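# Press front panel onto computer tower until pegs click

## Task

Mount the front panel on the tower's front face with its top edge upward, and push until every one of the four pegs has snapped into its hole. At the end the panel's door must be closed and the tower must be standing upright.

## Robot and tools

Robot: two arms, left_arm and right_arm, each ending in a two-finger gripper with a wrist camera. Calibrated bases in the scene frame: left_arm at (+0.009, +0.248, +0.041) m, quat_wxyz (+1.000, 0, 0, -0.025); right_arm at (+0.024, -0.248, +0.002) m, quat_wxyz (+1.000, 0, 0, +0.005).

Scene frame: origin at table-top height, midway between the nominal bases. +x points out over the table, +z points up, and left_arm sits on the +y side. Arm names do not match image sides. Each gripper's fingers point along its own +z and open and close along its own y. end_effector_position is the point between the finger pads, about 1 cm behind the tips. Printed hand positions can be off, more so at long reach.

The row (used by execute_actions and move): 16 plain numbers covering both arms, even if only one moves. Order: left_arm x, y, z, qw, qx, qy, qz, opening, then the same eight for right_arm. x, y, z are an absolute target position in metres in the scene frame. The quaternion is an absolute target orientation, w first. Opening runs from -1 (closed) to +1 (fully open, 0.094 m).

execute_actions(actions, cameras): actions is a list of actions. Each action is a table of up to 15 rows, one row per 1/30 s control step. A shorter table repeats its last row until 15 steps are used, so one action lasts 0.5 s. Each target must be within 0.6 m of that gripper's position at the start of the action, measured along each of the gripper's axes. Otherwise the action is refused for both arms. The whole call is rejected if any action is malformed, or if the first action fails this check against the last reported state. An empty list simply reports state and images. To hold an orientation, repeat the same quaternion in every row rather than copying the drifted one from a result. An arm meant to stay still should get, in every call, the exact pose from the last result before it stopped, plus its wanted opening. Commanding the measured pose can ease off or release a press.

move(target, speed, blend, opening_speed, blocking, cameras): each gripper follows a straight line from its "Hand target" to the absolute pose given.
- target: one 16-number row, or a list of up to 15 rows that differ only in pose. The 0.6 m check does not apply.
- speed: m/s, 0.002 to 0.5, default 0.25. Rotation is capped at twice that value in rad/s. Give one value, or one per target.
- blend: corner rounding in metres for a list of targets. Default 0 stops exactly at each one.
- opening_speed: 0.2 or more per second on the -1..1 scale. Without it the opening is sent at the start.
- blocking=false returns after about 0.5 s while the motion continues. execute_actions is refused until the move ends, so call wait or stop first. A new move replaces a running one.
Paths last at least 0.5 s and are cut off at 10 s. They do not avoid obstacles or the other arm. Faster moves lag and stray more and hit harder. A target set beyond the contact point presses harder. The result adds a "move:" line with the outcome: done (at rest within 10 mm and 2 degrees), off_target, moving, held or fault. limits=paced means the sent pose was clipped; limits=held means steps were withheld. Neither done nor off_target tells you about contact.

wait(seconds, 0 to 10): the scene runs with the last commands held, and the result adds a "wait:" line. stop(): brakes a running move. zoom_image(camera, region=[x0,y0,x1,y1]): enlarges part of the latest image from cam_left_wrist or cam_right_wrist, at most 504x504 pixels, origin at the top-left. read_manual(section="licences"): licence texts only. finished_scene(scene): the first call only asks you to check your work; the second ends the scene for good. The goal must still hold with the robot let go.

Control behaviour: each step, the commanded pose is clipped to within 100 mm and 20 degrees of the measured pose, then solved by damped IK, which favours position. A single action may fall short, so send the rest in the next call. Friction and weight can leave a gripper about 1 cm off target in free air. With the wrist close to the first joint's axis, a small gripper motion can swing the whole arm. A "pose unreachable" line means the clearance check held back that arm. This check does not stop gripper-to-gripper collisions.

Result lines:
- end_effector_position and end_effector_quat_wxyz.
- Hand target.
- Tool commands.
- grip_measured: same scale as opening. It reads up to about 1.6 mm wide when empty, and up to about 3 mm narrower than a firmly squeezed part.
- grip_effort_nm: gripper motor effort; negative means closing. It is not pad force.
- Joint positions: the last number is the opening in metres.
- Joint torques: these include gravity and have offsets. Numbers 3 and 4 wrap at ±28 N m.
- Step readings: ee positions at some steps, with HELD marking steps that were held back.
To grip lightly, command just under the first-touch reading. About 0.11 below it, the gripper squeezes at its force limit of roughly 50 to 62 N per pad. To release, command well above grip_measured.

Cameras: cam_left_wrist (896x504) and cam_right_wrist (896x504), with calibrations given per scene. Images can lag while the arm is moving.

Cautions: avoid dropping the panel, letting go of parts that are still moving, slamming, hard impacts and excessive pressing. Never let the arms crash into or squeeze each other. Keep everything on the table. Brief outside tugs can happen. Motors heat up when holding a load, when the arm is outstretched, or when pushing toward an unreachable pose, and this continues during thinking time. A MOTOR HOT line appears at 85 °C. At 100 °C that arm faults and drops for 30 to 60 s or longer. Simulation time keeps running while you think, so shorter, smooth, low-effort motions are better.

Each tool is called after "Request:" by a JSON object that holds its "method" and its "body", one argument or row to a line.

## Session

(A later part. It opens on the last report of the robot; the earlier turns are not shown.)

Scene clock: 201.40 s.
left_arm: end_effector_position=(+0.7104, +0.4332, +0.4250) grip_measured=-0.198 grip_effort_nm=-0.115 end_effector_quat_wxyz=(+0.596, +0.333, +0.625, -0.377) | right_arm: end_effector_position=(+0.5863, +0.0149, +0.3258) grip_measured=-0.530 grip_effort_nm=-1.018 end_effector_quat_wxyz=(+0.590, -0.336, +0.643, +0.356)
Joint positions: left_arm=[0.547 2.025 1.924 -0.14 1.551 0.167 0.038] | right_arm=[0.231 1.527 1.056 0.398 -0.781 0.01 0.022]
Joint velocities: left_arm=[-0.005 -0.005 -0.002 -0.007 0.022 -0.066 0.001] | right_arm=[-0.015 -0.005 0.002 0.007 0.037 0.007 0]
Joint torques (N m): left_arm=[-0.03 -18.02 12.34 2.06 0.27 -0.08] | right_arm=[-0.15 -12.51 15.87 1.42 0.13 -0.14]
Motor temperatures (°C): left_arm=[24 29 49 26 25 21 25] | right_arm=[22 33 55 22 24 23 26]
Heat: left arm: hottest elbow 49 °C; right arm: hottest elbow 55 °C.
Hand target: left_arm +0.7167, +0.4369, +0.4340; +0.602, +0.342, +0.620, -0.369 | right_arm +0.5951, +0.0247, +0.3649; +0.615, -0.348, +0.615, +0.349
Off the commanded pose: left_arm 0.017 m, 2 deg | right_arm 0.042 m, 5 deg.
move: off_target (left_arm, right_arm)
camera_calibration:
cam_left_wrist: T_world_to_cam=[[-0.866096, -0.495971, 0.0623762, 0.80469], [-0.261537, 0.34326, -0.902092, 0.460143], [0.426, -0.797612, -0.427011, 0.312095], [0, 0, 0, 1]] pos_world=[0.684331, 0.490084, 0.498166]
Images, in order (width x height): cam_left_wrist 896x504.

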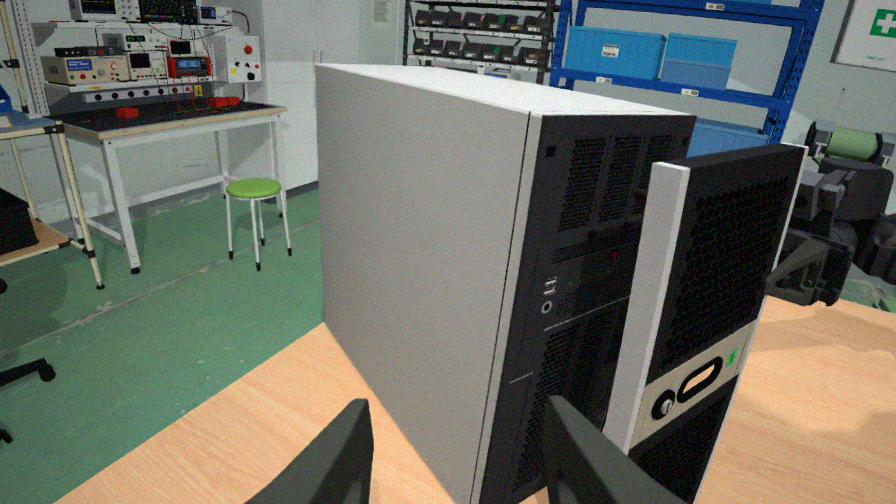

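Request:
{"method": "move", "body": {
  "target": [
    [0.7226,0.4366,0.4356,0.604,0.338,0.614,-0.370,-0.2,0.6255,0.074,0.365,0.649,-0.365,0.581,0.333,-0.75],
    [0.5702,0.266,0.658,0.583,0.207,0.733,-0.284,-0.2,0.6255,0.074,0.365,0.649,-0.365,0.581,0.333,-0.75]
  ],
  "speed": 0.12,
  "cameras": ["cam_left_wrist"]
}}

Request:
{"method": "zoom_image", "body": {
  "camera": "cam_left_wrist",
  "region": [280, 250, 680, 504]
}}

Request:
{"method": "move", "body": {
  "target": [0.7226,0.4366,0.4356,0.604,0.338,0.614,-0.370,-0.2,0.6255,0.074,0.365,0.649,-0.365,0.581,0.333,-0.75],
  "cameras": ["cam_left_wrist"]
}}

Request:
{"method": "move", "body": {
  "target": [
    [0.70,0.43,0.52,0.604,0.338,0.614,-0.370,-0.2,0.6255,0.074,0.365,0.649,-0.365,0.581,0.333,-0.75],
    [0.70,0.44,0.12,0.604,0.338,0.614,-0.370,-0.2,0.6255,0.074,0.365,0.649,-0.365,0.581,0.333,-0.75]
  ],
  "cameras": ["cam_left_wrist"]
}}

Scene clock: 237.27 s.
left_arm: end_effector_position=(+0.5792, +0.2697, +0.6363) grip_measured=-0.198 grip_effort_nm=-0.125 end_effector_quat_wxyz=(+0.571, +0.203, +0.742, -0.287) | right_arm: end_effector_position=(+0.6145, +0.0638, +0.3205) grip_measured=-0.530 grip_effort_nm=-1.013 end_effector_quat_wxyz=(+0.614, -0.351, +0.618, +0.343)
Joint positions: left_arm=[0.345 1.436 1.804 -0.715 1 0.096 0.038] | right_arm=[0.307 1.645 1.151 0.481 -0.708 -0.016 0.022]
Joint velocities: left_arm=[0.015 0.024 -0.012 -0.012 0.022 -0.051 0.001] | right_arm=[-0.015 0.005 0.007 -0.012 -0.066 0.037 -0.002]
Joint torques (N m): left_arm=[-0.32 -10.81 12.14 1.7 0.13 -0.08] | right_arm=[0.03 -14.62 15.77 2.3 0.15 -0.2]
Motor temperatures (°C): left_arm=[24 31 46 26 25 21 25] | right_arm=[22 34 53 22 24 23 27]
Heat: left arm: hottest elbow 46 °C; right arm: hottest elbow 53 °C.
Hand target: left_arm +0.5749, +0.2658, +0.6587; +0.581, +0.209, +0.734, -0.283 | right_arm +0.6224, +0.0722, +0.3650; +0.648, -0.363, +0.580, +0.333
Off the commanded pose: left_arm 0.024 m, 2 deg | right_arm 0.047 m, 6 deg.
move: off_target (left_arm, right_arm)
camera_calibration:
cam_left_wrist: T_world_to_cam=[[-0.629929, -0.754656, 0.183529, 0.4527], [-0.545017, 0.261183, -0.796706, 0.791802], [0.553304, -0.601895, -0.575827, 0.295913], [0, 0, 0, 1]] pos_world=[0.552985, 0.312936, 0.718145]
Images, in order (width x height): cam_left_wrist 896x504.

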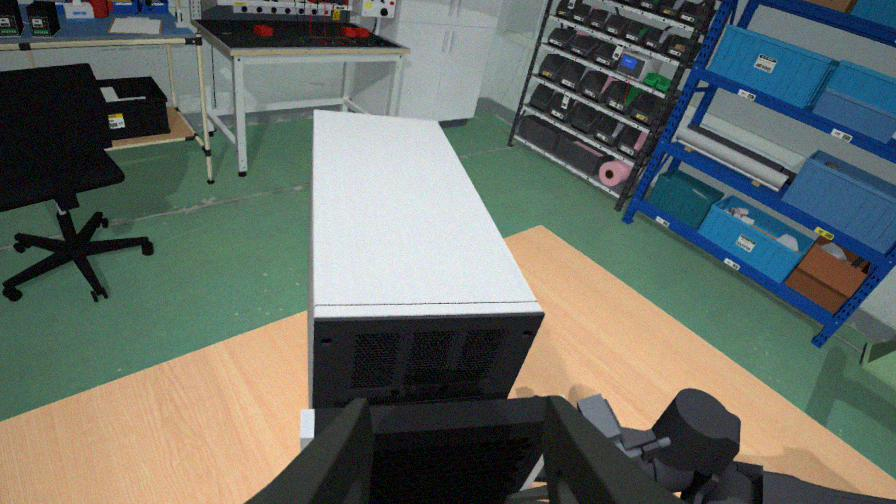

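Scaled by 1.260 from the camera's 896x504 image, which has a finer 1280x720 frame.

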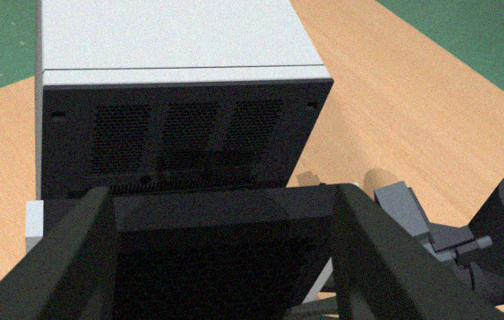

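Scene clock: 239.63 s.
left_arm: end_effector_position=(+0.7105, +0.4330, +0.4250) grip_measured=-0.198 grip_effort_nm=-0.115 end_effector_quat_wxyz=(+0.596, +0.334, +0.626, -0.377) | right_arm: end_effector_position=(+0.6145, +0.0638, +0.3205) grip_measured=-0.530 grip_effort_nm=-1.018 end_effector_quat_wxyz=(+0.614, -0.351, +0.618, +0.343)
Joint positions: left_arm=[0.547 2.026 1.928 -0.156 1.551 0.18 0.038] | right_arm=[0.307 1.645 1.151 0.481 -0.708 -0.016 0.022]
Joint velocities: left_arm=[-0.015 -0.024 -0.007 -0.017 0.022 -0.007 -0.001] | right_arm=[-0.005 0.015 -0.002 -0.007 0.007 -0.037 -0.001]
Joint torques (N m): left_arm=[-0.09 -17.9 12.33 1.98 0.31 -0.11] | right_arm=[-0.91 -15.44 15.64 2.29 0.15 -0.19]
Motor temperatures (°C): left_arm=[24 31 46 26 25 21 25] | right_arm=[22 34 53 22 24 23 27]
Heat: left arm: hottest elbow 46 °C; right arm: hottest elbow 53 °C.
Hand target: left_arm +0.7167, +0.4369, +0.4342; +0.601, +0.342, +0.620, -0.369 | right_arm +0.6222, +0.0724, +0.3648; +0.648, -0.363, +0.580, +0.333
Off the commanded pose: left_arm 0.016 m, 2 deg | right_arm 0.047 m, 6 deg.
move: off_target (left_arm, right_arm)
camera_calibration:
cam_left_wrist: T_world_to_cam=[[-0.866288, -0.495587, 0.0627539, 0.804526], [-0.261797, 0.343411, -0.901959, 0.460309], [0.425449, -0.797786, -0.427237, 0.312408], [0, 0, 0, 1]] pos_world=[0.684545, 0.489872, 0.498165]
Images, in order (width x height): cam_left_wrist 896x504.

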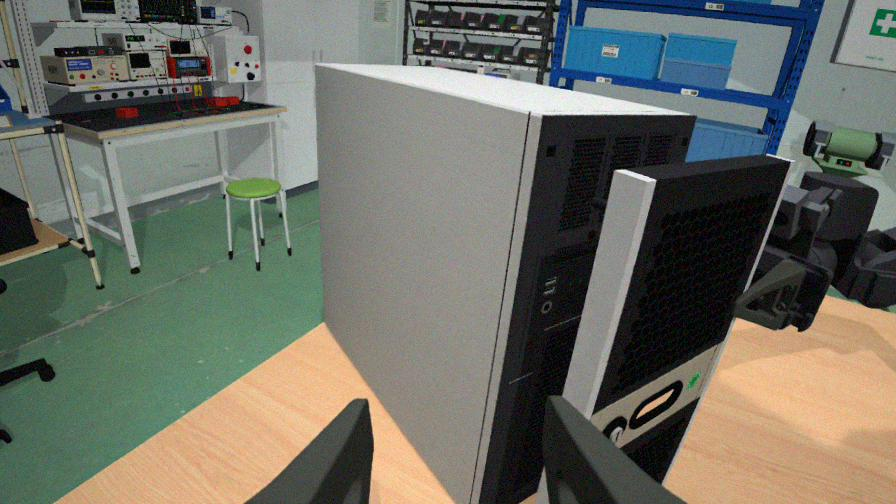

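Scene clock: 242.43 s.
left_arm: end_effector_position=(+0.6926, +0.4301, +0.1251) grip_measured=-0.198 grip_effort_nm=-0.125 end_effector_quat_wxyz=(+0.596, +0.335, +0.625, -0.377) | right_arm: end_effector_position=(+0.6145, +0.0638, +0.3205) grip_measured=-0.530 grip_effort_nm=-1.018 end_effector_quat_wxyz=(+0.614, -0.351, +0.618, +0.343)
Joint positions: left_arm=[0.556 2.305 1.618 0.141 1.561 0.475 0.038] | right_arm=[0.307 1.645 1.151 0.481 -0.708 -0.016 0.022]
Joint velocities: left_arm=[-0.005 -0.005 -0.002 -0.002 -0.095 -0.007 0] | right_arm=[-0.005 -0.015 0.007 -0.002 -0.022 0.037 0.001]
Joint torques (N m): left_arm=[0.62 -18.96 8.34 1.88 0.53 0.14] | right_arm=[-0.32 -15.03 15.66 2.32 0.16 -0.2]
Motor temperatures (°C): left_arm=[24 31 46 26 25 21 25] | right_arm=[22 35 53 22 24 23 27]
Heat: left arm: hottest elbow 46 °C; right arm: hottest elbow 53 °C.
Hand target: left_arm +0.6949, +0.4371, +0.1208; +0.602, +0.341, +0.621, -0.368 | right_arm +0.6222, +0.0724, +0.3647; +0.648, -0.363, +0.580, +0.333
Off the commanded pose: left_arm 0.013 m, 2 deg | right_arm 0.047 m, 6 deg.
joint sent to its limit (left arm) — joint 5 (wrist yaw), upper limit. The joint targets are off in position, not in orientation.
move: off_target (left_arm, right_arm)
camera_calibration:
cam_left_wrist: T_world_to_cam=[[-0.867762, -0.493377, 0.0597376, 0.806845], [-0.258442, 0.345314, -0.902201, 0.183002], [0.424497, -0.798334, -0.42716, 0.190464], [0, 0, 0, 1]] pos_world=[0.666593, 0.48694, 0.198264]
Images, in order (width x height): cam_left_wrist 896x504.

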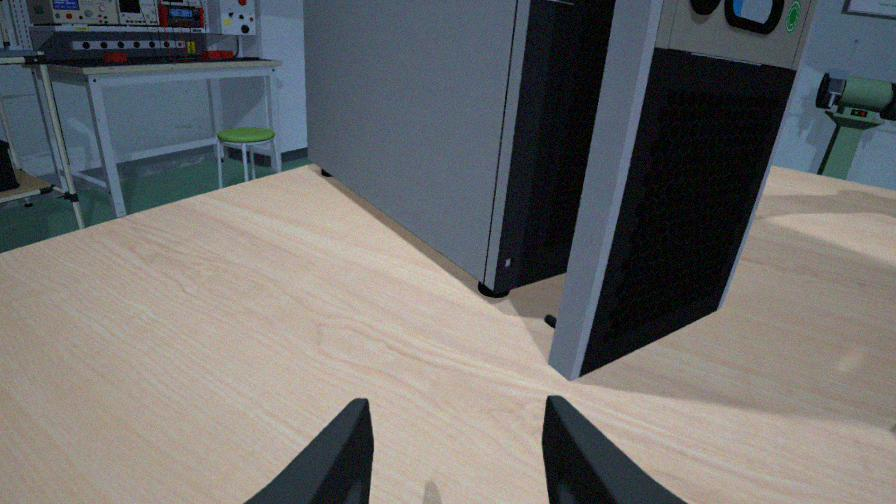

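Request:
{"method": "move", "body": {
  "target": [0.6926,0.4301,0.1251,0.604,0.338,0.614,-0.370,-0.2,0.6255,0.074,0.397,0.658,-0.359,0.572,0.338,-0.75],
  "cameras": ["cam_left_wrist"],
  "speed": 0.08
}}

Request:
{"method": "move", "body": {
  "target": [
    [0.70,0.43,0.52,0.604,0.338,0.614,-0.370,-0.2,0.6255,0.074,0.397,0.658,-0.359,0.572,0.338,-0.75],
    [0.54,0.29,0.70,0.583,0.207,0.733,-0.284,-0.9,0.6255,0.074,0.397,0.658,-0.359,0.572,0.338,-0.75]
  ],
  "cameras": ["cam_left_wrist"]
}}

Request:
{"method": "move", "body": {
  "target": [
    [0.70,0.43,0.52,0.604,0.338,0.614,-0.370,-0.95,0.6255,0.074,0.397,0.658,-0.359,0.572,0.338,-0.75],
    [0.54,0.29,0.70,0.583,0.207,0.733,-0.284,-0.95,0.6255,0.074,0.397,0.658,-0.359,0.572,0.338,-0.75]
  ],
  "cameras": ["cam_left_wrist"]
}}

Request:
{"method": "zoom_image", "body": {
  "camera": "cam_left_wrist",
  "region": [250, 200, 650, 504]
}}

Scene clock: 270.80 s.
left_arm: end_effector_position=(+0.6926, +0.4301, +0.1251) grip_measured=-0.198 grip_effort_nm=-0.125 end_effector_quat_wxyz=(+0.597, +0.336, +0.624, -0.376) | right_arm: end_effector_position=(+0.6176, +0.0646, +0.3287) grip_measured=-0.530 grip_effort_nm=-1.023 end_effector_quat_wxyz=(+0.618, -0.352, +0.614, +0.342)
Joint positions: left_arm=[0.556 2.305 1.618 0.141 1.561 0.478 0.038] | right_arm=[0.307 1.645 1.168 0.475 -0.707 -0.016 0.022]
Joint velocities: left_arm=[-0.015 -0.015 0.012 0.002 -0.007 0.051 -0.001] | right_arm=[0.005 -0.005 0.012 -0.022 -0.051 -0.066 0]
Joint torques (N m): left_arm=[0.03 -20.19 7.05 1.95 0.53 0.13] | right_arm=[-0.85 -17.08 16.96 1.76 0.16 0.06]
Motor temperatures (°C): left_arm=[24 31 45 26 25 21 25] | right_arm=[22 37 54 22 24 23 27]
Heat: left arm: hottest elbow 45 °C; right arm: hottest elbow 54 °C.
Hand target: left_arm +0.6926, +0.4302, +0.1251; +0.601, +0.343, +0.620, -0.370 | right_arm +0.6199, +0.0714, +0.3961; +0.657, -0.357, +0.571, +0.338
Off the commanded pose: left_arm 0.000 m, 2 deg | right_arm 0.069 m, 7 deg.
joint sent to its limit (left arm) — joint 5 (wrist yaw), upper limit. The joint targets still meet the commanded pose.
move: off_target (right_arm)
camera_calibration:
cam_left_wrist: T_world_to_cam=[[-0.867884, -0.493434, 0.0574527, 0.80724], [-0.25664, 0.346334, -0.902324, 0.181331], [0.425339, -0.797857, -0.427212, 0.189682], [0, 0, 0, 1]] pos_world=[0.666448, 0.486858, 0.198276]
Images, in order (width x height): cam_left_wrist 896x504.

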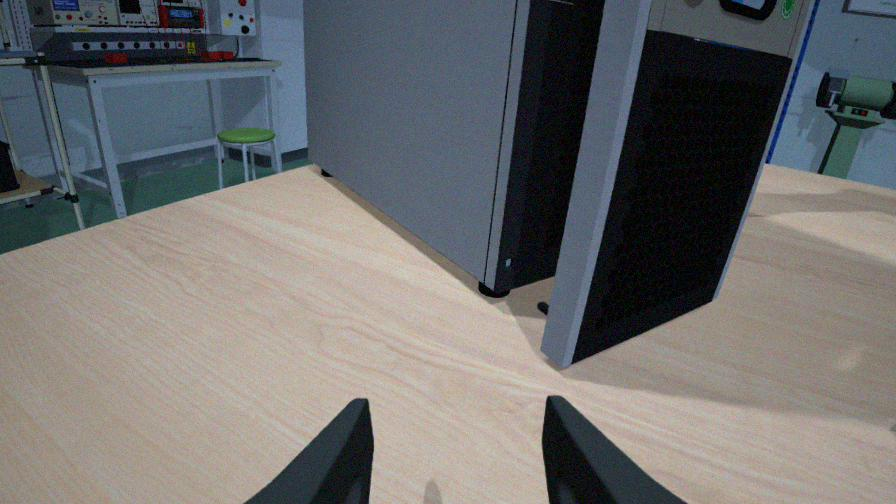

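every target must give the same left_gripper/opening; nothing of the call was run

Scene clock: 274.63 s.
left_arm: end_effector_position=(+0.5494, +0.2953, +0.6874) grip_measured=-0.948 grip_effort_nm=-0.125 end_effector_quat_wxyz=(+0.574, +0.196, +0.740, -0.291) | right_arm: end_effector_position=(+0.6176, +0.0646, +0.3287) grip_measured=-0.530 grip_effort_nm=-1.018 end_effector_quat_wxyz=(+0.618, -0.352, +0.614, +0.342)
Joint positions: left_arm=[0.419 1.446 1.96 -0.881 1.071 0.115 0.002] | right_arm=[0.307 1.645 1.168 0.475 -0.707 -0.016 0.022]
Joint velocities: left_arm=[-0.005 -0.005 -0.002 0.007 -0.051 0.022 -0.001] | right_arm=[-0.015 -0.005 0.007 0.007 0.022 -0.066 0]
Joint torques (N m): left_arm=[-0.38 -8.59 11.43 1.55 0.15 0.17] | right_arm=[-0.62 -16.97 17.1 1.74 0.11 0.06]
Motor temperatures (°C): left_arm=[24 31 45 26 25 21 25] | right_arm=[22 37 55 22 24 23 27]
Heat: left arm: hottest elbow 45 °C; right arm: hottest elbow 55 °C.
Hand target: left_arm +0.5503, +0.2930, +0.7006; +0.582, +0.208, +0.733, -0.283 | right_arm +0.6199, +0.0714, +0.3961; +0.657, -0.358, +0.571, +0.338
Off the commanded pose: left_arm 0.017 m, 2 deg | right_arm 0.069 m, 7 deg.
move: off_target (left_arm, right_arm)
camera_calibration:
cam_left_wrist: T_world_to_cam=[[-0.626285, -0.754978, 0.19436, 0.434487], [-0.544799, 0.245513, -0.801821, 0.817597], [0.557639, -0.608056, -0.565072, 0.349247], [0, 0, 0, 1]] pos_world=[0.522785, 0.339659, 0.768469]
Images, in order (width x height): cam_left_wrist 896x504.

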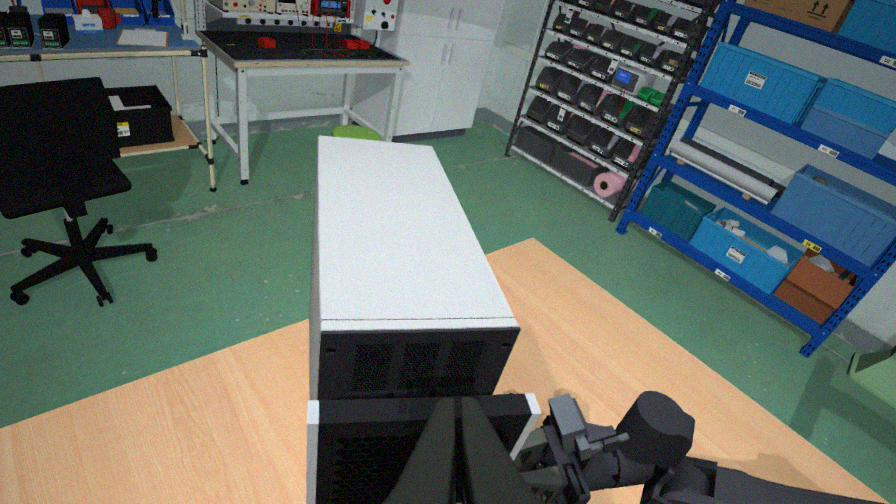

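Scaled by 1.260 from the camera's 896x504 image, which has a finer 1280x720 frame.

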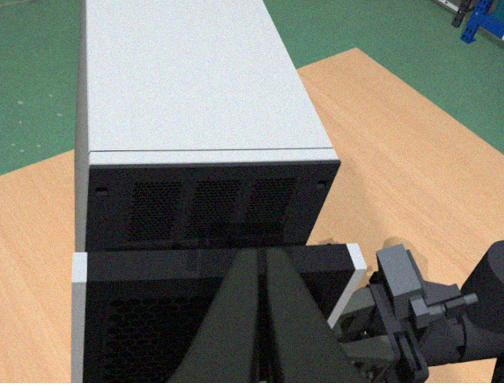

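Request:
{"method": "move", "body": {
  "target": [0.54,0.29,0.70,0.583,0.207,0.733,-0.284,-0.95,0.6195,0.0635,0.418,0.658,-0.359,0.572,0.338,-0.75],
  "cameras": ["cam_left_wrist"],
  "speed": 0.08
}}

Request:
{"method": "zoom_image", "body": {
  "camera": "cam_left_wrist",
  "region": [250, 200, 650, 504]
}}

Request:
{"method": "move", "body": {
  "target": [0.7226,0.4366,0.4356,0.604,0.338,0.614,-0.370,-0.95,0.6195,0.0635,0.418,0.658,-0.359,0.572,0.338,-0.75],
  "cameras": ["cam_left_wrist"]
}}

Request:
{"method": "move", "body": {
  "target": [
    [0.70,0.43,0.52,0.604,0.338,0.614,-0.370,-0.95,0.6195,0.0635,0.418,0.658,-0.359,0.572,0.338,-0.75],
    [0.70,0.44,0.12,0.604,0.338,0.614,-0.370,-0.95,0.6195,0.0635,0.418,0.658,-0.359,0.572,0.338,-0.75]
  ],
  "cameras": ["cam_left_wrist"]
}}

Scene clock: 291.67 s.
left_arm: end_effector_position=(+0.5459, +0.2939, +0.6910) grip_measured=-0.948 grip_effort_nm=-0.120 end_effector_quat_wxyz=(+0.576, +0.199, +0.738, -0.289) | right_arm: end_effector_position=(+0.6129, +0.0641, +0.3371) grip_measured=-0.530 grip_effort_nm=-1.023 end_effector_quat_wxyz=(+0.611, -0.353, +0.619, +0.346)
Joint positions: left_arm=[0.419 1.438 1.96 -0.881 1.071 0.116 0.002] | right_arm=[0.307 1.622 1.174 0.428 -0.714 -0.016 0.022]
Joint velocities: left_arm=[-0.015 -0.015 -0.002 0.007 -0.095 -0.051 0] | right_arm=[-0.015 -0.005 0.012 -0.002 -0.051 -0.037 0]
Joint torques (N m): left_arm=[-0.26 -10.64 8.64 2.06 0.27 0.08] | right_arm=[-1.14 -18.2 17.09 1.7 -0.11 0.04]
Motor temperatures (°C): left_arm=[24 31 46 26 25 21 25] | right_arm=[22 37 57 22 24 23 27]
Heat: left arm: hottest elbow 46 °C; right arm: hottest elbow 57 °C.
Hand target: left_arm +0.5402, +0.2900, +0.7000; +0.583, +0.207, +0.733, -0.284 | right_arm +0.6132, +0.0611, +0.4162; +0.657, -0.358, +0.571, +0.338
Off the commanded pose: left_arm 0.011 m, 2 deg | right_arm 0.081 m, 8 deg.
move: off_target (left_arm, right_arm)
camera_calibration:
cam_left_wrist: T_world_to_cam=[[-0.627768, -0.755504, 0.187407, 0.436342], [-0.538935, 0.248139, -0.804969, 0.817114], [0.561654, -0.606334, -0.562942, 0.348238], [0, 0, 0, 1]] pos_world=[0.518704, 0.338049, 0.772016]
Images, in order (width x height): cam_left_wrist 896x504.

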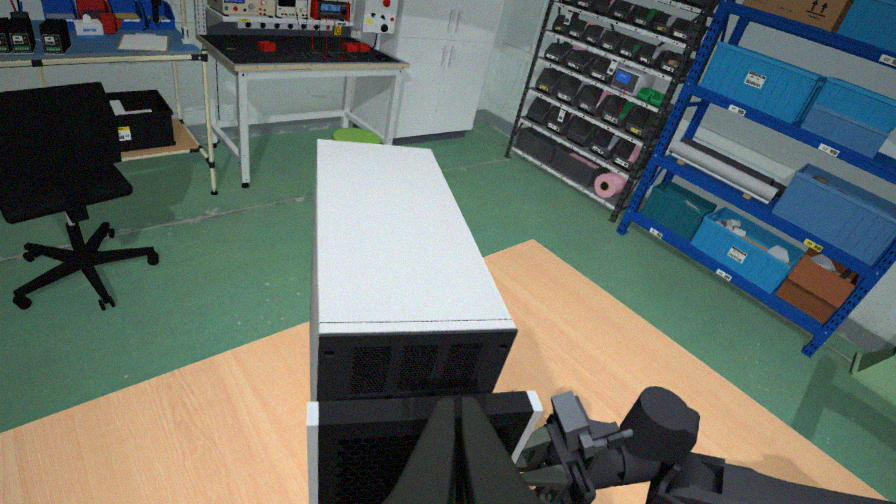

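Scaled by 1.260 from the camera's 896x504 image, which has a finer 1280x720 frame.

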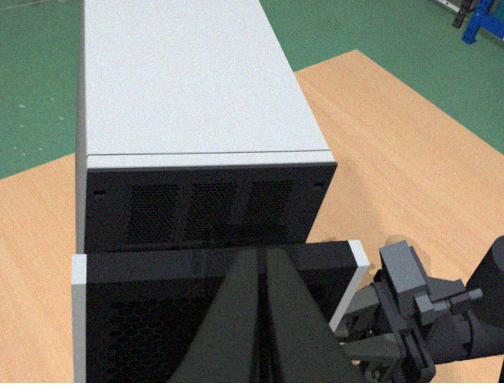

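Scene clock: 294.13 s.
left_arm: end_effector_position=(+0.7108, +0.4307, +0.4224) grip_measured=-0.948 grip_effort_nm=-0.120 end_effector_quat_wxyz=(+0.594, +0.334, +0.625, -0.379) | right_arm: end_effector_position=(+0.6115, +0.0638, +0.3412) grip_measured=-0.530 grip_effort_nm=-1.009 end_effector_quat_wxyz=(+0.613, -0.353, +0.617, +0.345)
Joint positions: left_arm=[0.544 2.029 1.939 -0.226 1.552 0.239 0.002] | right_arm=[0.307 1.616 1.174 0.428 -0.715 -0.016 0.022]
Joint velocities: left_arm=[-0.015 -0.005 -0.012 0.007 -0.007 -0.022 0] | right_arm=[-0.005 -0.005 0.002 0.002 0.066 -0.022 -0.001]
Joint torques (N m): left_arm=[0.38 -18.14 12.38 2.04 0.35 -0.08] | right_arm=[-1.96 -17.49 17.26 1.81 -0.1 0.05]
Motor temperatures (°C): left_arm=[24 31 46 26 25 21 25] | right_arm=[22 37 57 22 24 23 27]
Heat: left arm: hottest elbow 46 °C; right arm: hottest elbow 57 °C.
Hand target: left_arm +0.7159, +0.4365, +0.4336; +0.601, +0.343, +0.620, -0.369 | right_arm +0.6133, +0.0612, +0.4166; +0.657, -0.358, +0.571, +0.338
Off the commanded pose: left_arm 0.019 m, 2 deg | right_arm 0.077 m, 7 deg.
move: off_target (left_arm, right_arm)
camera_calibration:
cam_left_wrist: T_world_to_cam=[[-0.868483, -0.491334, 0.0657955, 0.80225], [-0.262854, 0.343905, -0.901464, 0.45914], [0.420292, -0.8002, -0.427824, 0.314291], [0, 0, 0, 1]] pos_world=[0.685333, 0.487767, 0.495575]
Images, in order (width x height): cam_left_wrist 896x504.

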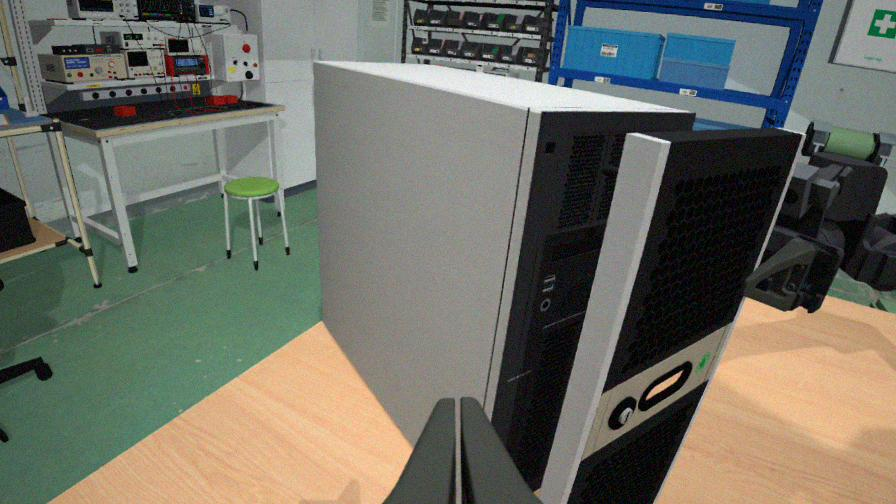

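Scene clock: 296.93 s.
left_arm: end_effector_position=(+0.6926, +0.4301, +0.1251) grip_measured=-0.948 grip_effort_nm=-0.120 end_effector_quat_wxyz=(+0.596, +0.336, +0.625, -0.377) | right_arm: end_effector_position=(+0.6115, +0.0638, +0.3412) grip_measured=-0.530 grip_effort_nm=-1.023 end_effector_quat_wxyz=(+0.613, -0.353, +0.617, +0.345)
Joint positions: left_arm=[0.556 2.304 1.627 0.072 1.561 0.534 0.002] | right_arm=[0.307 1.616 1.174 0.428 -0.715 -0.016 0.022]
Joint velocities: left_arm=[0.005 0.005 -0.002 0.007 -0.051 -0.007 -0.001] | right_arm=[-0.005 0.005 0.017 0.002 0.007 0.051 -0.001]
Joint torques (N m): left_arm=[0.73 -18.9 8.31 1.84 0.55 0.13] | right_arm=[-1.38 -17.79 17.32 1.74 -0.1 0.07]
Motor temperatures (°C): left_arm=[24 31 46 26 25 21 25] | right_arm=[22 37 58 22 24 23 27]
Heat: left arm: hottest elbow 46 °C; right arm: hottest elbow 58 °C.
Hand target: left_arm +0.6949, +0.4371, +0.1206; +0.602, +0.341, +0.621, -0.368 | right_arm +0.6134, +0.0611, +0.4166; +0.657, -0.358, +0.571, +0.338
Off the commanded pose: left_arm 0.013 m, 2 deg | right_arm 0.077 m, 7 deg.
joint sent to its limit (left arm) — joint 5 (wrist yaw), upper limit. The joint targets are off in position, not in orientation.
move: off_target (left_arm, right_arm)
camera_calibration:
cam_left_wrist: T_world_to_cam=[[-0.867916, -0.493153, 0.0593546, 0.806891], [-0.258241, 0.345922, -0.902025, 0.182518], [0.424304, -0.79821, -0.427583, 0.190568], [0, 0, 0, 1]] pos_world=[0.666588, 0.486897, 0.198227]
Images, in order (width x height): cam_left_wrist 896x504.

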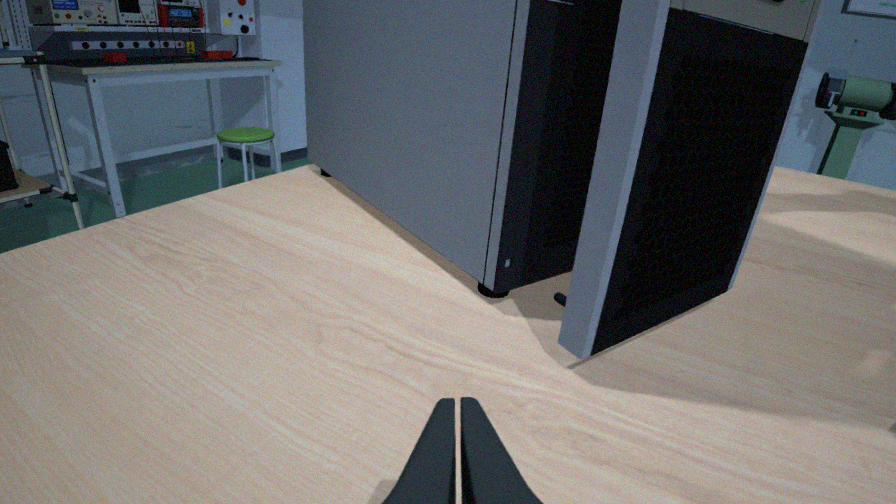

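Request:
{"method": "move", "body": {
  "target": [
    [0.7,0.43,0.52,0.604,0.338,0.614,-0.370,-0.95,0.600,0.025,0.418,0.658,-0.359,0.572,0.338,-0.75],
    [0.54,0.29,0.7,0.583,0.207,0.733,-0.284,-0.95,0.600,0.025,0.418,0.658,-0.359,0.572,0.338,-0.75]
  ],
  "speed": 0.25,
  "blend": 0.02,
  "cameras": ["cam_left_wrist"]
}}

Request:
{"method": "zoom_image", "body": {
  "camera": "cam_left_wrist",
  "region": [200, 200, 700, 504]
}}

Scene clock: 333.77 s.
left_arm: end_effector_position=(+0.5492, +0.2950, +0.6879) grip_measured=-0.948 grip_effort_nm=-0.115 end_effector_quat_wxyz=(+0.574, +0.197, +0.740, -0.291) | right_arm: end_effector_position=(+0.6078, +0.0356, +0.3714) grip_measured=-0.530 grip_effort_nm=-1.013 end_effector_quat_wxyz=(+0.627, -0.357, +0.600, +0.346)
Joint positions: left_arm=[0.419 1.445 1.96 -0.881 1.071 0.114 0.002] | right_arm=[0.256 1.567 1.174 0.428 -0.774 -0.008 0.022]
Joint velocities: left_arm=[-0.005 0.005 0.002 0.017 -0.022 -0.022 -0.001] | right_arm=[-0.024 -0.005 -0.007 0.002 0.022 -0.007 -0.001]
Joint torques (N m): left_arm=[-0.21 -8.76 11.4 1.68 0.13 0.15] | right_arm=[-2.32 -17.85 11.36 2.35 -0.04 0.1]
Motor temperatures (°C): left_arm=[24 34 43 26 25 21 25] | right_arm=[22 38 60 22 24 23 27]
Heat: left arm: hottest elbow 43 °C; right arm: hottest elbow 60 °C.
Hand target: left_arm +0.5505, +0.2930, +0.7007; +0.582, +0.208, +0.733, -0.283 | right_arm +0.5996, +0.0257, +0.4170; +0.657, -0.358, +0.571, +0.338
Off the commanded pose: left_arm 0.016 m, 2 deg | right_arm 0.048 m, 5 deg.
move: off_target (left_arm, right_arm)
camera_calibration:
cam_left_wrist: T_world_to_cam=[[-0.626555, -0.754806, 0.194158, 0.434311], [-0.544215, 0.245382, -0.802258, 0.817978], [0.557906, -0.608322, -0.564522, 0.349], [0, 0, 0, 1]] pos_world=[0.522566, 0.339408, 0.768922]
Images, in order (width x height): cam_left_wrist 896x504.

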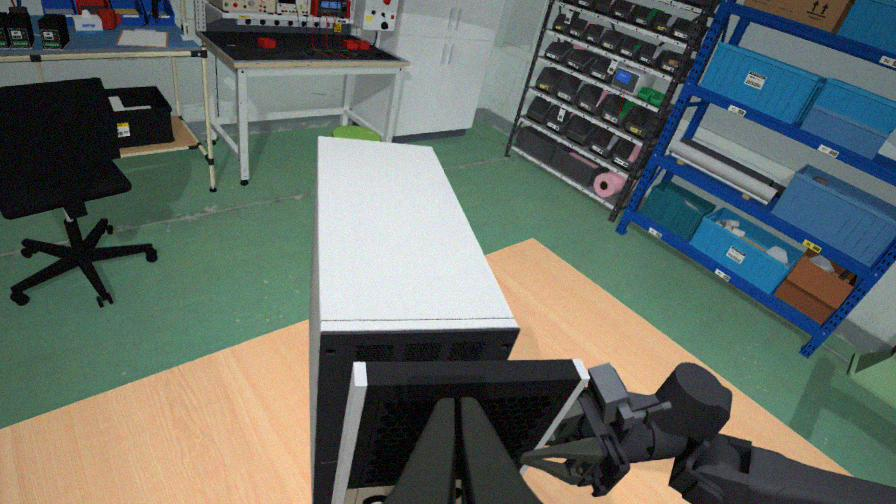

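Scaled by 1.008 from the camera's 896x504 image, which has a finer 1280x720 frame.

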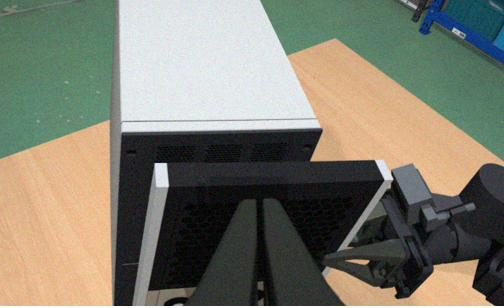

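Request:
{"method": "move", "body": {
  "target": [0.54,0.29,0.7,0.583,0.207,0.733,-0.284,-0.95,0.611,0.066,0.400,0.658,-0.359,0.572,0.338,-0.75],
  "speed": 0.05,
  "cameras": ["cam_left_wrist"]
}}

Request:
{"method": "zoom_image", "body": {
  "camera": "cam_left_wrist",
  "region": [200, 200, 700, 504]
}}

Scene clock: 343.20 s.
left_arm: end_effector_position=(+0.5458, +0.2937, +0.6914) grip_measured=-0.948 grip_effort_nm=-0.125 end_effector_quat_wxyz=(+0.576, +0.198, +0.738, -0.290) | right_arm: end_effector_position=(+0.6113, +0.0591, +0.3521) grip_measured=-0.530 grip_effort_nm=-1.018 end_effector_quat_wxyz=(+0.622, -0.350, +0.610, +0.343)
Joint positions: left_arm=[0.419 1.438 1.961 -0.881 1.071 0.115 0.002] | right_arm=[0.301 1.603 1.174 0.444 -0.712 -0.008 0.022]
Joint velocities: left_arm=[-0.005 -0.005 0.002 -0.007 -0.022 -0.007 0] | right_arm=[-0.024 -0.015 -0.002 0.007 0.007 -0.022 0]
Joint torques (N m): left_arm=[-0.38 -10.64 8.55 1.99 0.25 0.1] | right_arm=[-0.26 -16.21 13.79 2.91 0.17 -0.06]
Motor temperatures (°C): left_arm=[24 32 44 26 25 21 25] | right_arm=[22 37 58 22 24 23 27]
Heat: left arm: hottest elbow 44 °C; right arm: hottest elbow 58 °C.
Hand target: left_arm +0.5401, +0.2899, +0.7002; +0.583, +0.207, +0.733, -0.284 | right_arm +0.6086, +0.0646, +0.3993; +0.657, -0.358, +0.571, +0.338
Off the commanded pose: left_arm 0.011 m, 2 deg | right_arm 0.048 m, 6 deg.
move: off_target (left_arm, right_arm)
camera_calibration:
cam_left_wrist: T_world_to_cam=[[-0.62797, -0.755305, 0.187532, 0.436014], [-0.538634, 0.247896, -0.805246, 0.817576], [0.561718, -0.606681, -0.562504, 0.34813], [0, 0, 0, 1]] pos_world=[0.518627, 0.337854, 0.772408]
Images, in order (width x height): cam_left_wrist 896x504.

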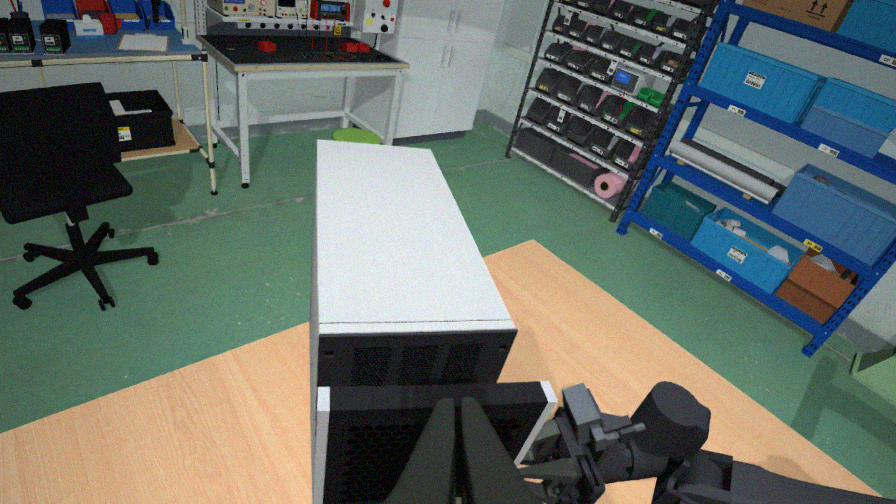

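Scaled by 1.008 from the camera's 896x504 image, which has a finer 1280x720 frame.

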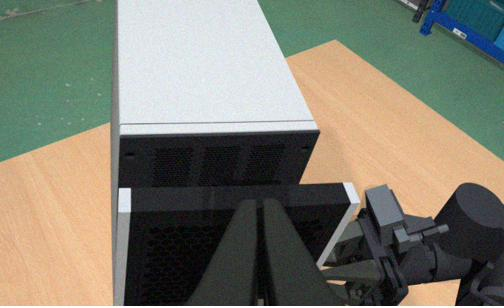

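Request:
{"method": "move", "body": {
  "target": [
    [0.7,0.43,0.52,0.604,0.338,0.614,-0.370,-0.95,0.622,0.061,0.386,0.658,-0.359,0.572,0.338,-0.75],
    [0.7226,0.4366,0.4356,0.604,0.338,0.614,-0.370,-0.95,0.622,0.061,0.386,0.658,-0.359,0.572,0.338,-0.75]
  ],
  "speed": 0.2,
  "cameras": ["cam_left_wrist"]
}}

Request:
{"method": "zoom_image", "body": {
  "camera": "cam_left_wrist",
  "region": [400, 60, 860, 504]
}}

Request:
{"method": "move", "body": {
  "target": [0.7,0.44,0.12,0.604,0.338,0.614,-0.370,-0.95,0.622,0.061,0.386,0.658,-0.359,0.572,0.338,-0.75],
  "cameras": ["cam_left_wrist"]
}}

Request:
{"method": "zoom_image", "body": {
  "camera": "cam_left_wrist",
  "region": [400, 60, 860, 504]
}}

Scene clock: 356.63 s.
left_arm: end_effector_position=(+0.7101, +0.4349, +0.4483) grip_measured=-0.948 grip_effort_nm=-0.120 end_effector_quat_wxyz=(+0.602, +0.344, +0.620, -0.367) | right_arm: end_effector_position=(+0.6163, +0.0618, +0.3395) grip_measured=-0.530 grip_effort_nm=-1.009 end_effector_quat_wxyz=(+0.622, -0.353, +0.608, +0.345)
Joint positions: left_arm=[0.55 2.024 1.994 -0.259 1.553 0.249 0.002] | right_arm=[0.301 1.634 1.174 0.477 -0.72 -0.008 0.022]
Joint velocities: left_arm=[-0.005 0.005 -0.022 0.007 -0.081 -0.066 0.001] | right_arm=[-0.005 0.005 -0.012 0.007 -0.037 -0.022 0]
Joint torques (N m): left_arm=[-0.09 -17.38 9.14 2.06 0.29 0.07] | right_arm=[-1.85 -15.68 14.17 2.95 -0.08 -0.04]
Motor temperatures (°C): left_arm=[24 32 44 26 25 21 25] | right_arm=[22 38 58 22 24 23 27]
Heat: left arm: hottest elbow 44 °C; right arm: hottest elbow 58 °C.
Hand target: left_arm +0.7165, +0.4365, +0.4335; +0.601, +0.343, +0.620, -0.370 | right_arm +0.6196, +0.0601, +0.3857; +0.657, -0.358, +0.571, +0.338
Off the commanded pose: left_arm 0.018 m, 1 deg | right_arm 0.047 m, 6 deg.
move: off_target (left_arm, right_arm)
camera_calibration:
cam_left_wrist: T_world_to_cam=[[-0.867755, -0.496131, 0.0292294, 0.819962], [-0.23534, 0.358396, -0.90342, 0.455918], [0.437739, -0.790826, -0.42776, 0.312543], [0, 0, 0, 1]] pos_world=[0.68201, 0.490577, 0.521612]
Images, in order (width x height): cam_left_wrist 896x504.

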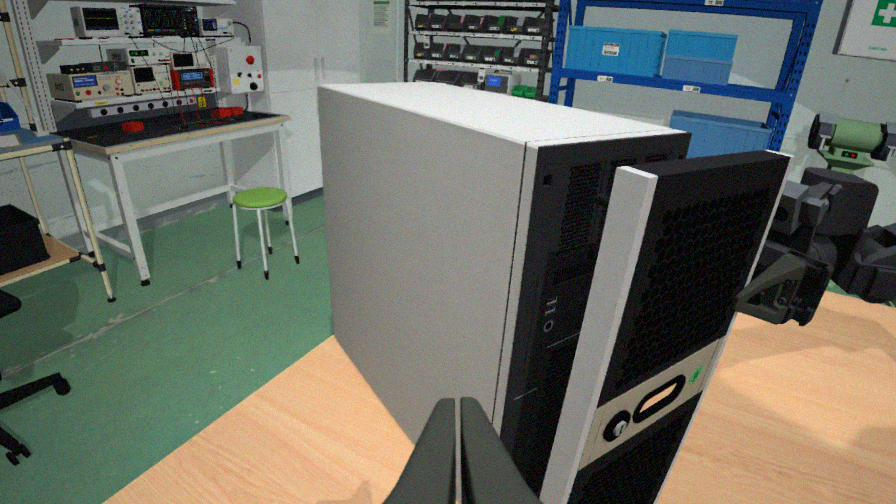

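Scaled by 1.096 from the camera's 896x504 image, which has a finer 1280x720 frame.

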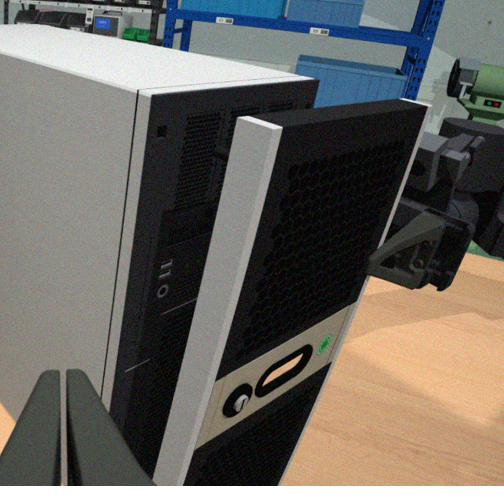

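Scene clock: 358.63 s.
left_arm: end_effector_position=(+0.6930, +0.4306, +0.1265) grip_measured=-0.948 grip_effort_nm=-0.129 end_effector_quat_wxyz=(+0.597, +0.337, +0.624, -0.376) | right_arm: end_effector_position=(+0.6163, +0.0618, +0.3398) grip_measured=-0.530 grip_effort_nm=-1.013 end_effector_quat_wxyz=(+0.623, -0.353, +0.607, +0.345)
Joint positions: left_arm=[0.556 2.303 1.636 0.027 1.561 0.572 0.002] | right_arm=[0.301 1.634 1.174 0.478 -0.72 -0.008 0.022]
Joint velocities: left_arm=[-0.015 -0.005 -0.017 -0.007 -0.095 -0.051 -0.002] | right_arm=[-0.015 -0.024 0.002 -0.002 -0.081 0.007 0]
Joint torques (N m): left_arm=[0.67 -19.02 8.08 1.92 0.59 0.13] | right_arm=[-1.38 -16.03 13.98 2.85 -0.11 0]
Motor temperatures (°C): left_arm=[24 32 44 26 25 21 25] | right_arm=[22 38 57 22 24 23 27]
Heat: left arm: hottest elbow 44 °C; right arm: hottest elbow 57 °C.
Hand target: left_arm +0.6945, +0.4369, +0.1207; +0.602, +0.341, +0.621, -0.368 | right_arm +0.6197, +0.0601, +0.3855; +0.657, -0.358, +0.571, +0.338
Off the commanded pose: left_arm 0.013 m, 2 deg | right_arm 0.047 m, 6 deg.
joint sent to its limit (left arm) — joint 5 (wrist yaw), upper limit. The joint targets are off in position, not in orientation.
move: off_target (left_arm, right_arm)
camera_calibration:
cam_left_wrist: T_world_to_cam=[[-0.868014, -0.493424, 0.0555451, 0.808109], [-0.255421, 0.347776, -0.902115, 0.180999], [0.425808, -0.797236, -0.427905, 0.190009], [0, 0, 0, 1]] pos_world=[0.666773, 0.487275, 0.199701]
Images, in order (width x height): cam_left_wrist 896x504.

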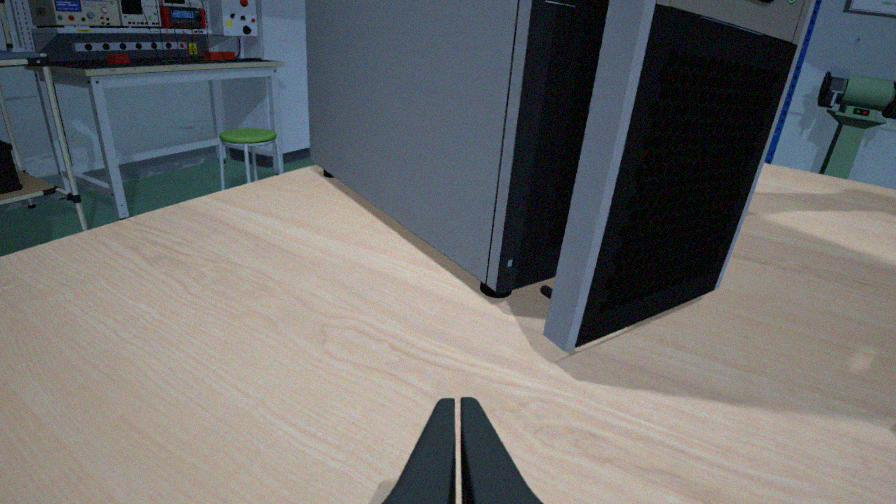

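Scaled by 1.096 from the camera's 896x504 image, which has a finer 1280x720 frame.

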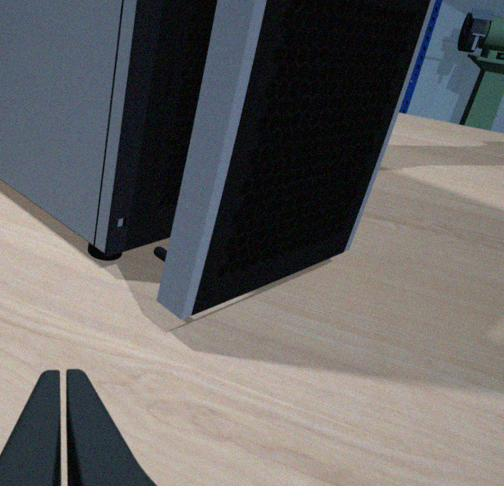

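Request:
{"method": "move", "body": {
  "target": [0.7,0.44,0.12,0.604,0.338,0.614,-0.370,-0.95,0.638,0.052,0.386,0.6506,-0.346,0.581,0.351,-0.75],
  "speed": 0.05,
  "cameras": ["cam_left_wrist"]
}}

Request:
{"method": "move", "body": {
  "target": [0.7226,0.4366,0.4356,0.604,0.338,0.614,-0.370,-0.95,0.638,0.052,0.386,0.6506,-0.346,0.581,0.351,-0.75],
  "cameras": ["cam_left_wrist"]
}}

Scene clock: 375.17 s.
left_arm: end_effector_position=(+0.6930, +0.4306, +0.1265) grip_measured=-0.948 grip_effort_nm=-0.115 end_effector_quat_wxyz=(+0.597, +0.337, +0.624, -0.375) | right_arm: end_effector_position=(+0.6237, +0.0544, +0.3227) grip_measured=-0.530 grip_effort_nm=-1.013 end_effector_quat_wxyz=(+0.607, -0.342, +0.621, +0.358)
Joint positions: left_arm=[0.556 2.303 1.636 0.028 1.561 0.573 0.002] | right_arm=[0.283 1.661 1.174 0.478 -0.742 0.024 0.022]
Joint velocities: left_arm=[-0.005 0.005 -0.012 -0.012 0.022 0.066 -0.001] | right_arm=[-0.015 -0.005 0.007 -0.007 0.066 0.037 0]
Joint torques (N m): left_arm=[0.79 -18.14 9.7 1.85 0.57 0.05] | right_arm=[-2.37 -16.79 16.44 2.74 -0.13 0.18]
Motor temperatures (°C): left_arm=[24 32 43 26 25 21 25] | right_arm=[22 37 57 22 24 23 27]
Heat: left arm: hottest elbow 43 °C; right arm: hottest elbow 57 °C.
Hand target: left_arm +0.6993, +0.4398, +0.1199; +0.602, +0.341, +0.621, -0.368 | right_arm +0.6326, +0.0502, +0.3854; +0.649, -0.345, +0.580, +0.351
Off the commanded pose: left_arm 0.013 m, 1 deg | right_arm 0.065 m, 7 deg.
joint sent to its limit (left arm) — joint 5 (wrist yaw), upper limit. The joint targets still meet the commanded pose.
move: off_target (left_arm, right_arm)
camera_calibration:
cam_left_wrist: T_world_to_cam=[[-0.868051, -0.493443, 0.0547833, 0.808256], [-0.25482, 0.348112, -0.902156, 0.180464], [0.426091, -0.797077, -0.427918, 0.189756], [0, 0, 0, 1]] pos_world=[0.66674, 0.487256, 0.199728]
Images, in order (width x height): cam_left_wrist 896x504.

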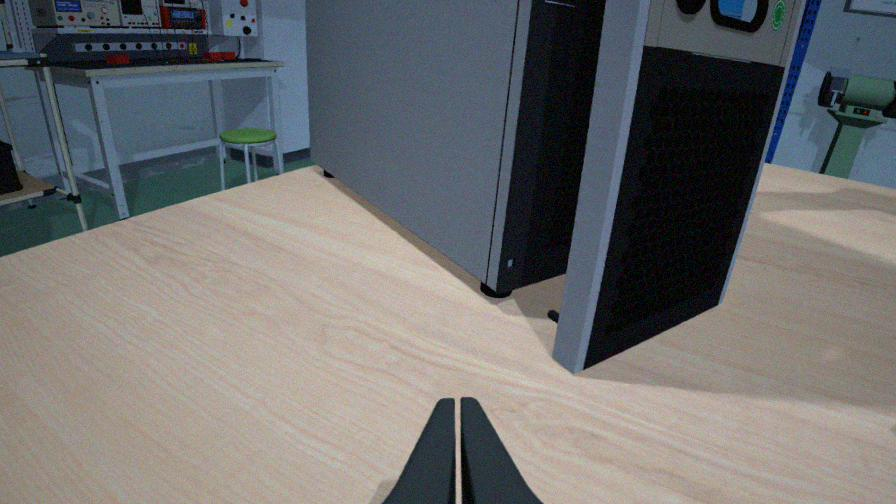

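Scene clock: 377.70 s.
left_arm: end_effector_position=(+0.7204, +0.4418, +0.4215) grip_measured=-0.948 grip_effort_nm=-0.115 end_effector_quat_wxyz=(+0.596, +0.332, +0.626, -0.377) | right_arm: end_effector_position=(+0.6237, +0.0544, +0.3227) grip_measured=-0.530 grip_effort_nm=-1.018 end_effector_quat_wxyz=(+0.607, -0.342, +0.622, +0.358)
Joint positions: left_arm=[0.551 2.066 1.989 -0.207 1.552 0.207 0.002] | right_arm=[0.283 1.661 1.174 0.478 -0.742 0.025 0.022]
Joint velocities: left_arm=[-0.005 0.005 -0.007 0.012 0.022 -0.051 0] | right_arm=[0.005 -0.005 -0.017 -0.007 -0.007 -0.007 0]
Joint torques (N m): left_arm=[-0.56 -18.84 12.26 1.94 0.13 -0.11] | right_arm=[-1.67 -16.09 16.55 2.74 -0.11 0.11]
Motor temperatures (°C): left_arm=[24 32 43 26 25 21 25] | right_arm=[22 37 57 22 24 23 27]
Heat: left arm: hottest elbow 43 °C; right arm: hottest elbow 57 °C.
Hand target: left_arm +0.7268, +0.4394, +0.4343; +0.601, +0.343, +0.620, -0.369 | right_arm +0.6328, +0.0501, +0.3852; +0.649, -0.345, +0.580, +0.351
Off the commanded pose: left_arm 0.015 m, 2 deg | right_arm 0.065 m, 7 deg.
move: off_target (left_arm, right_arm)
camera_calibration:
cam_left_wrist: T_world_to_cam=[[-0.864916, -0.497783, 0.0642792, 0.817039], [-0.263943, 0.34216, -0.901809, 0.458685], [0.426911, -0.796956, -0.427327, 0.312301], [0, 0, 0, 1]] pos_world=[0.694412, 0.498655, 0.494582]
Images, in order (width x height): cam_left_wrist 896x504.

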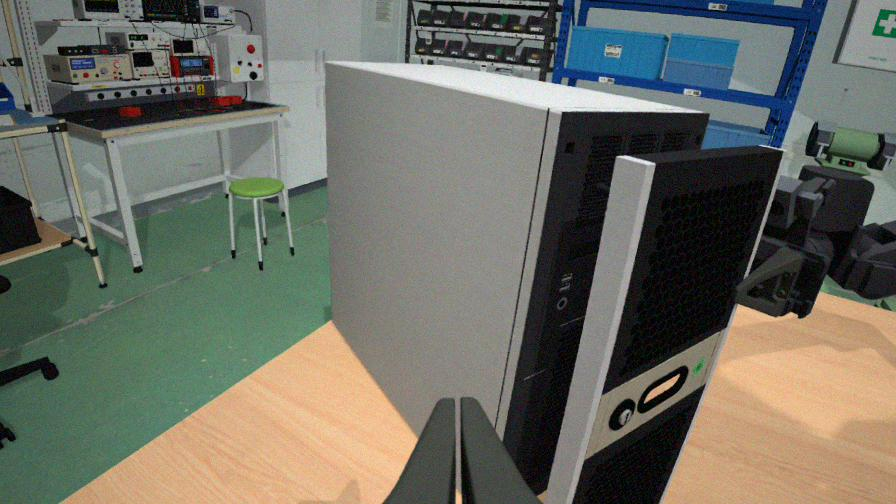

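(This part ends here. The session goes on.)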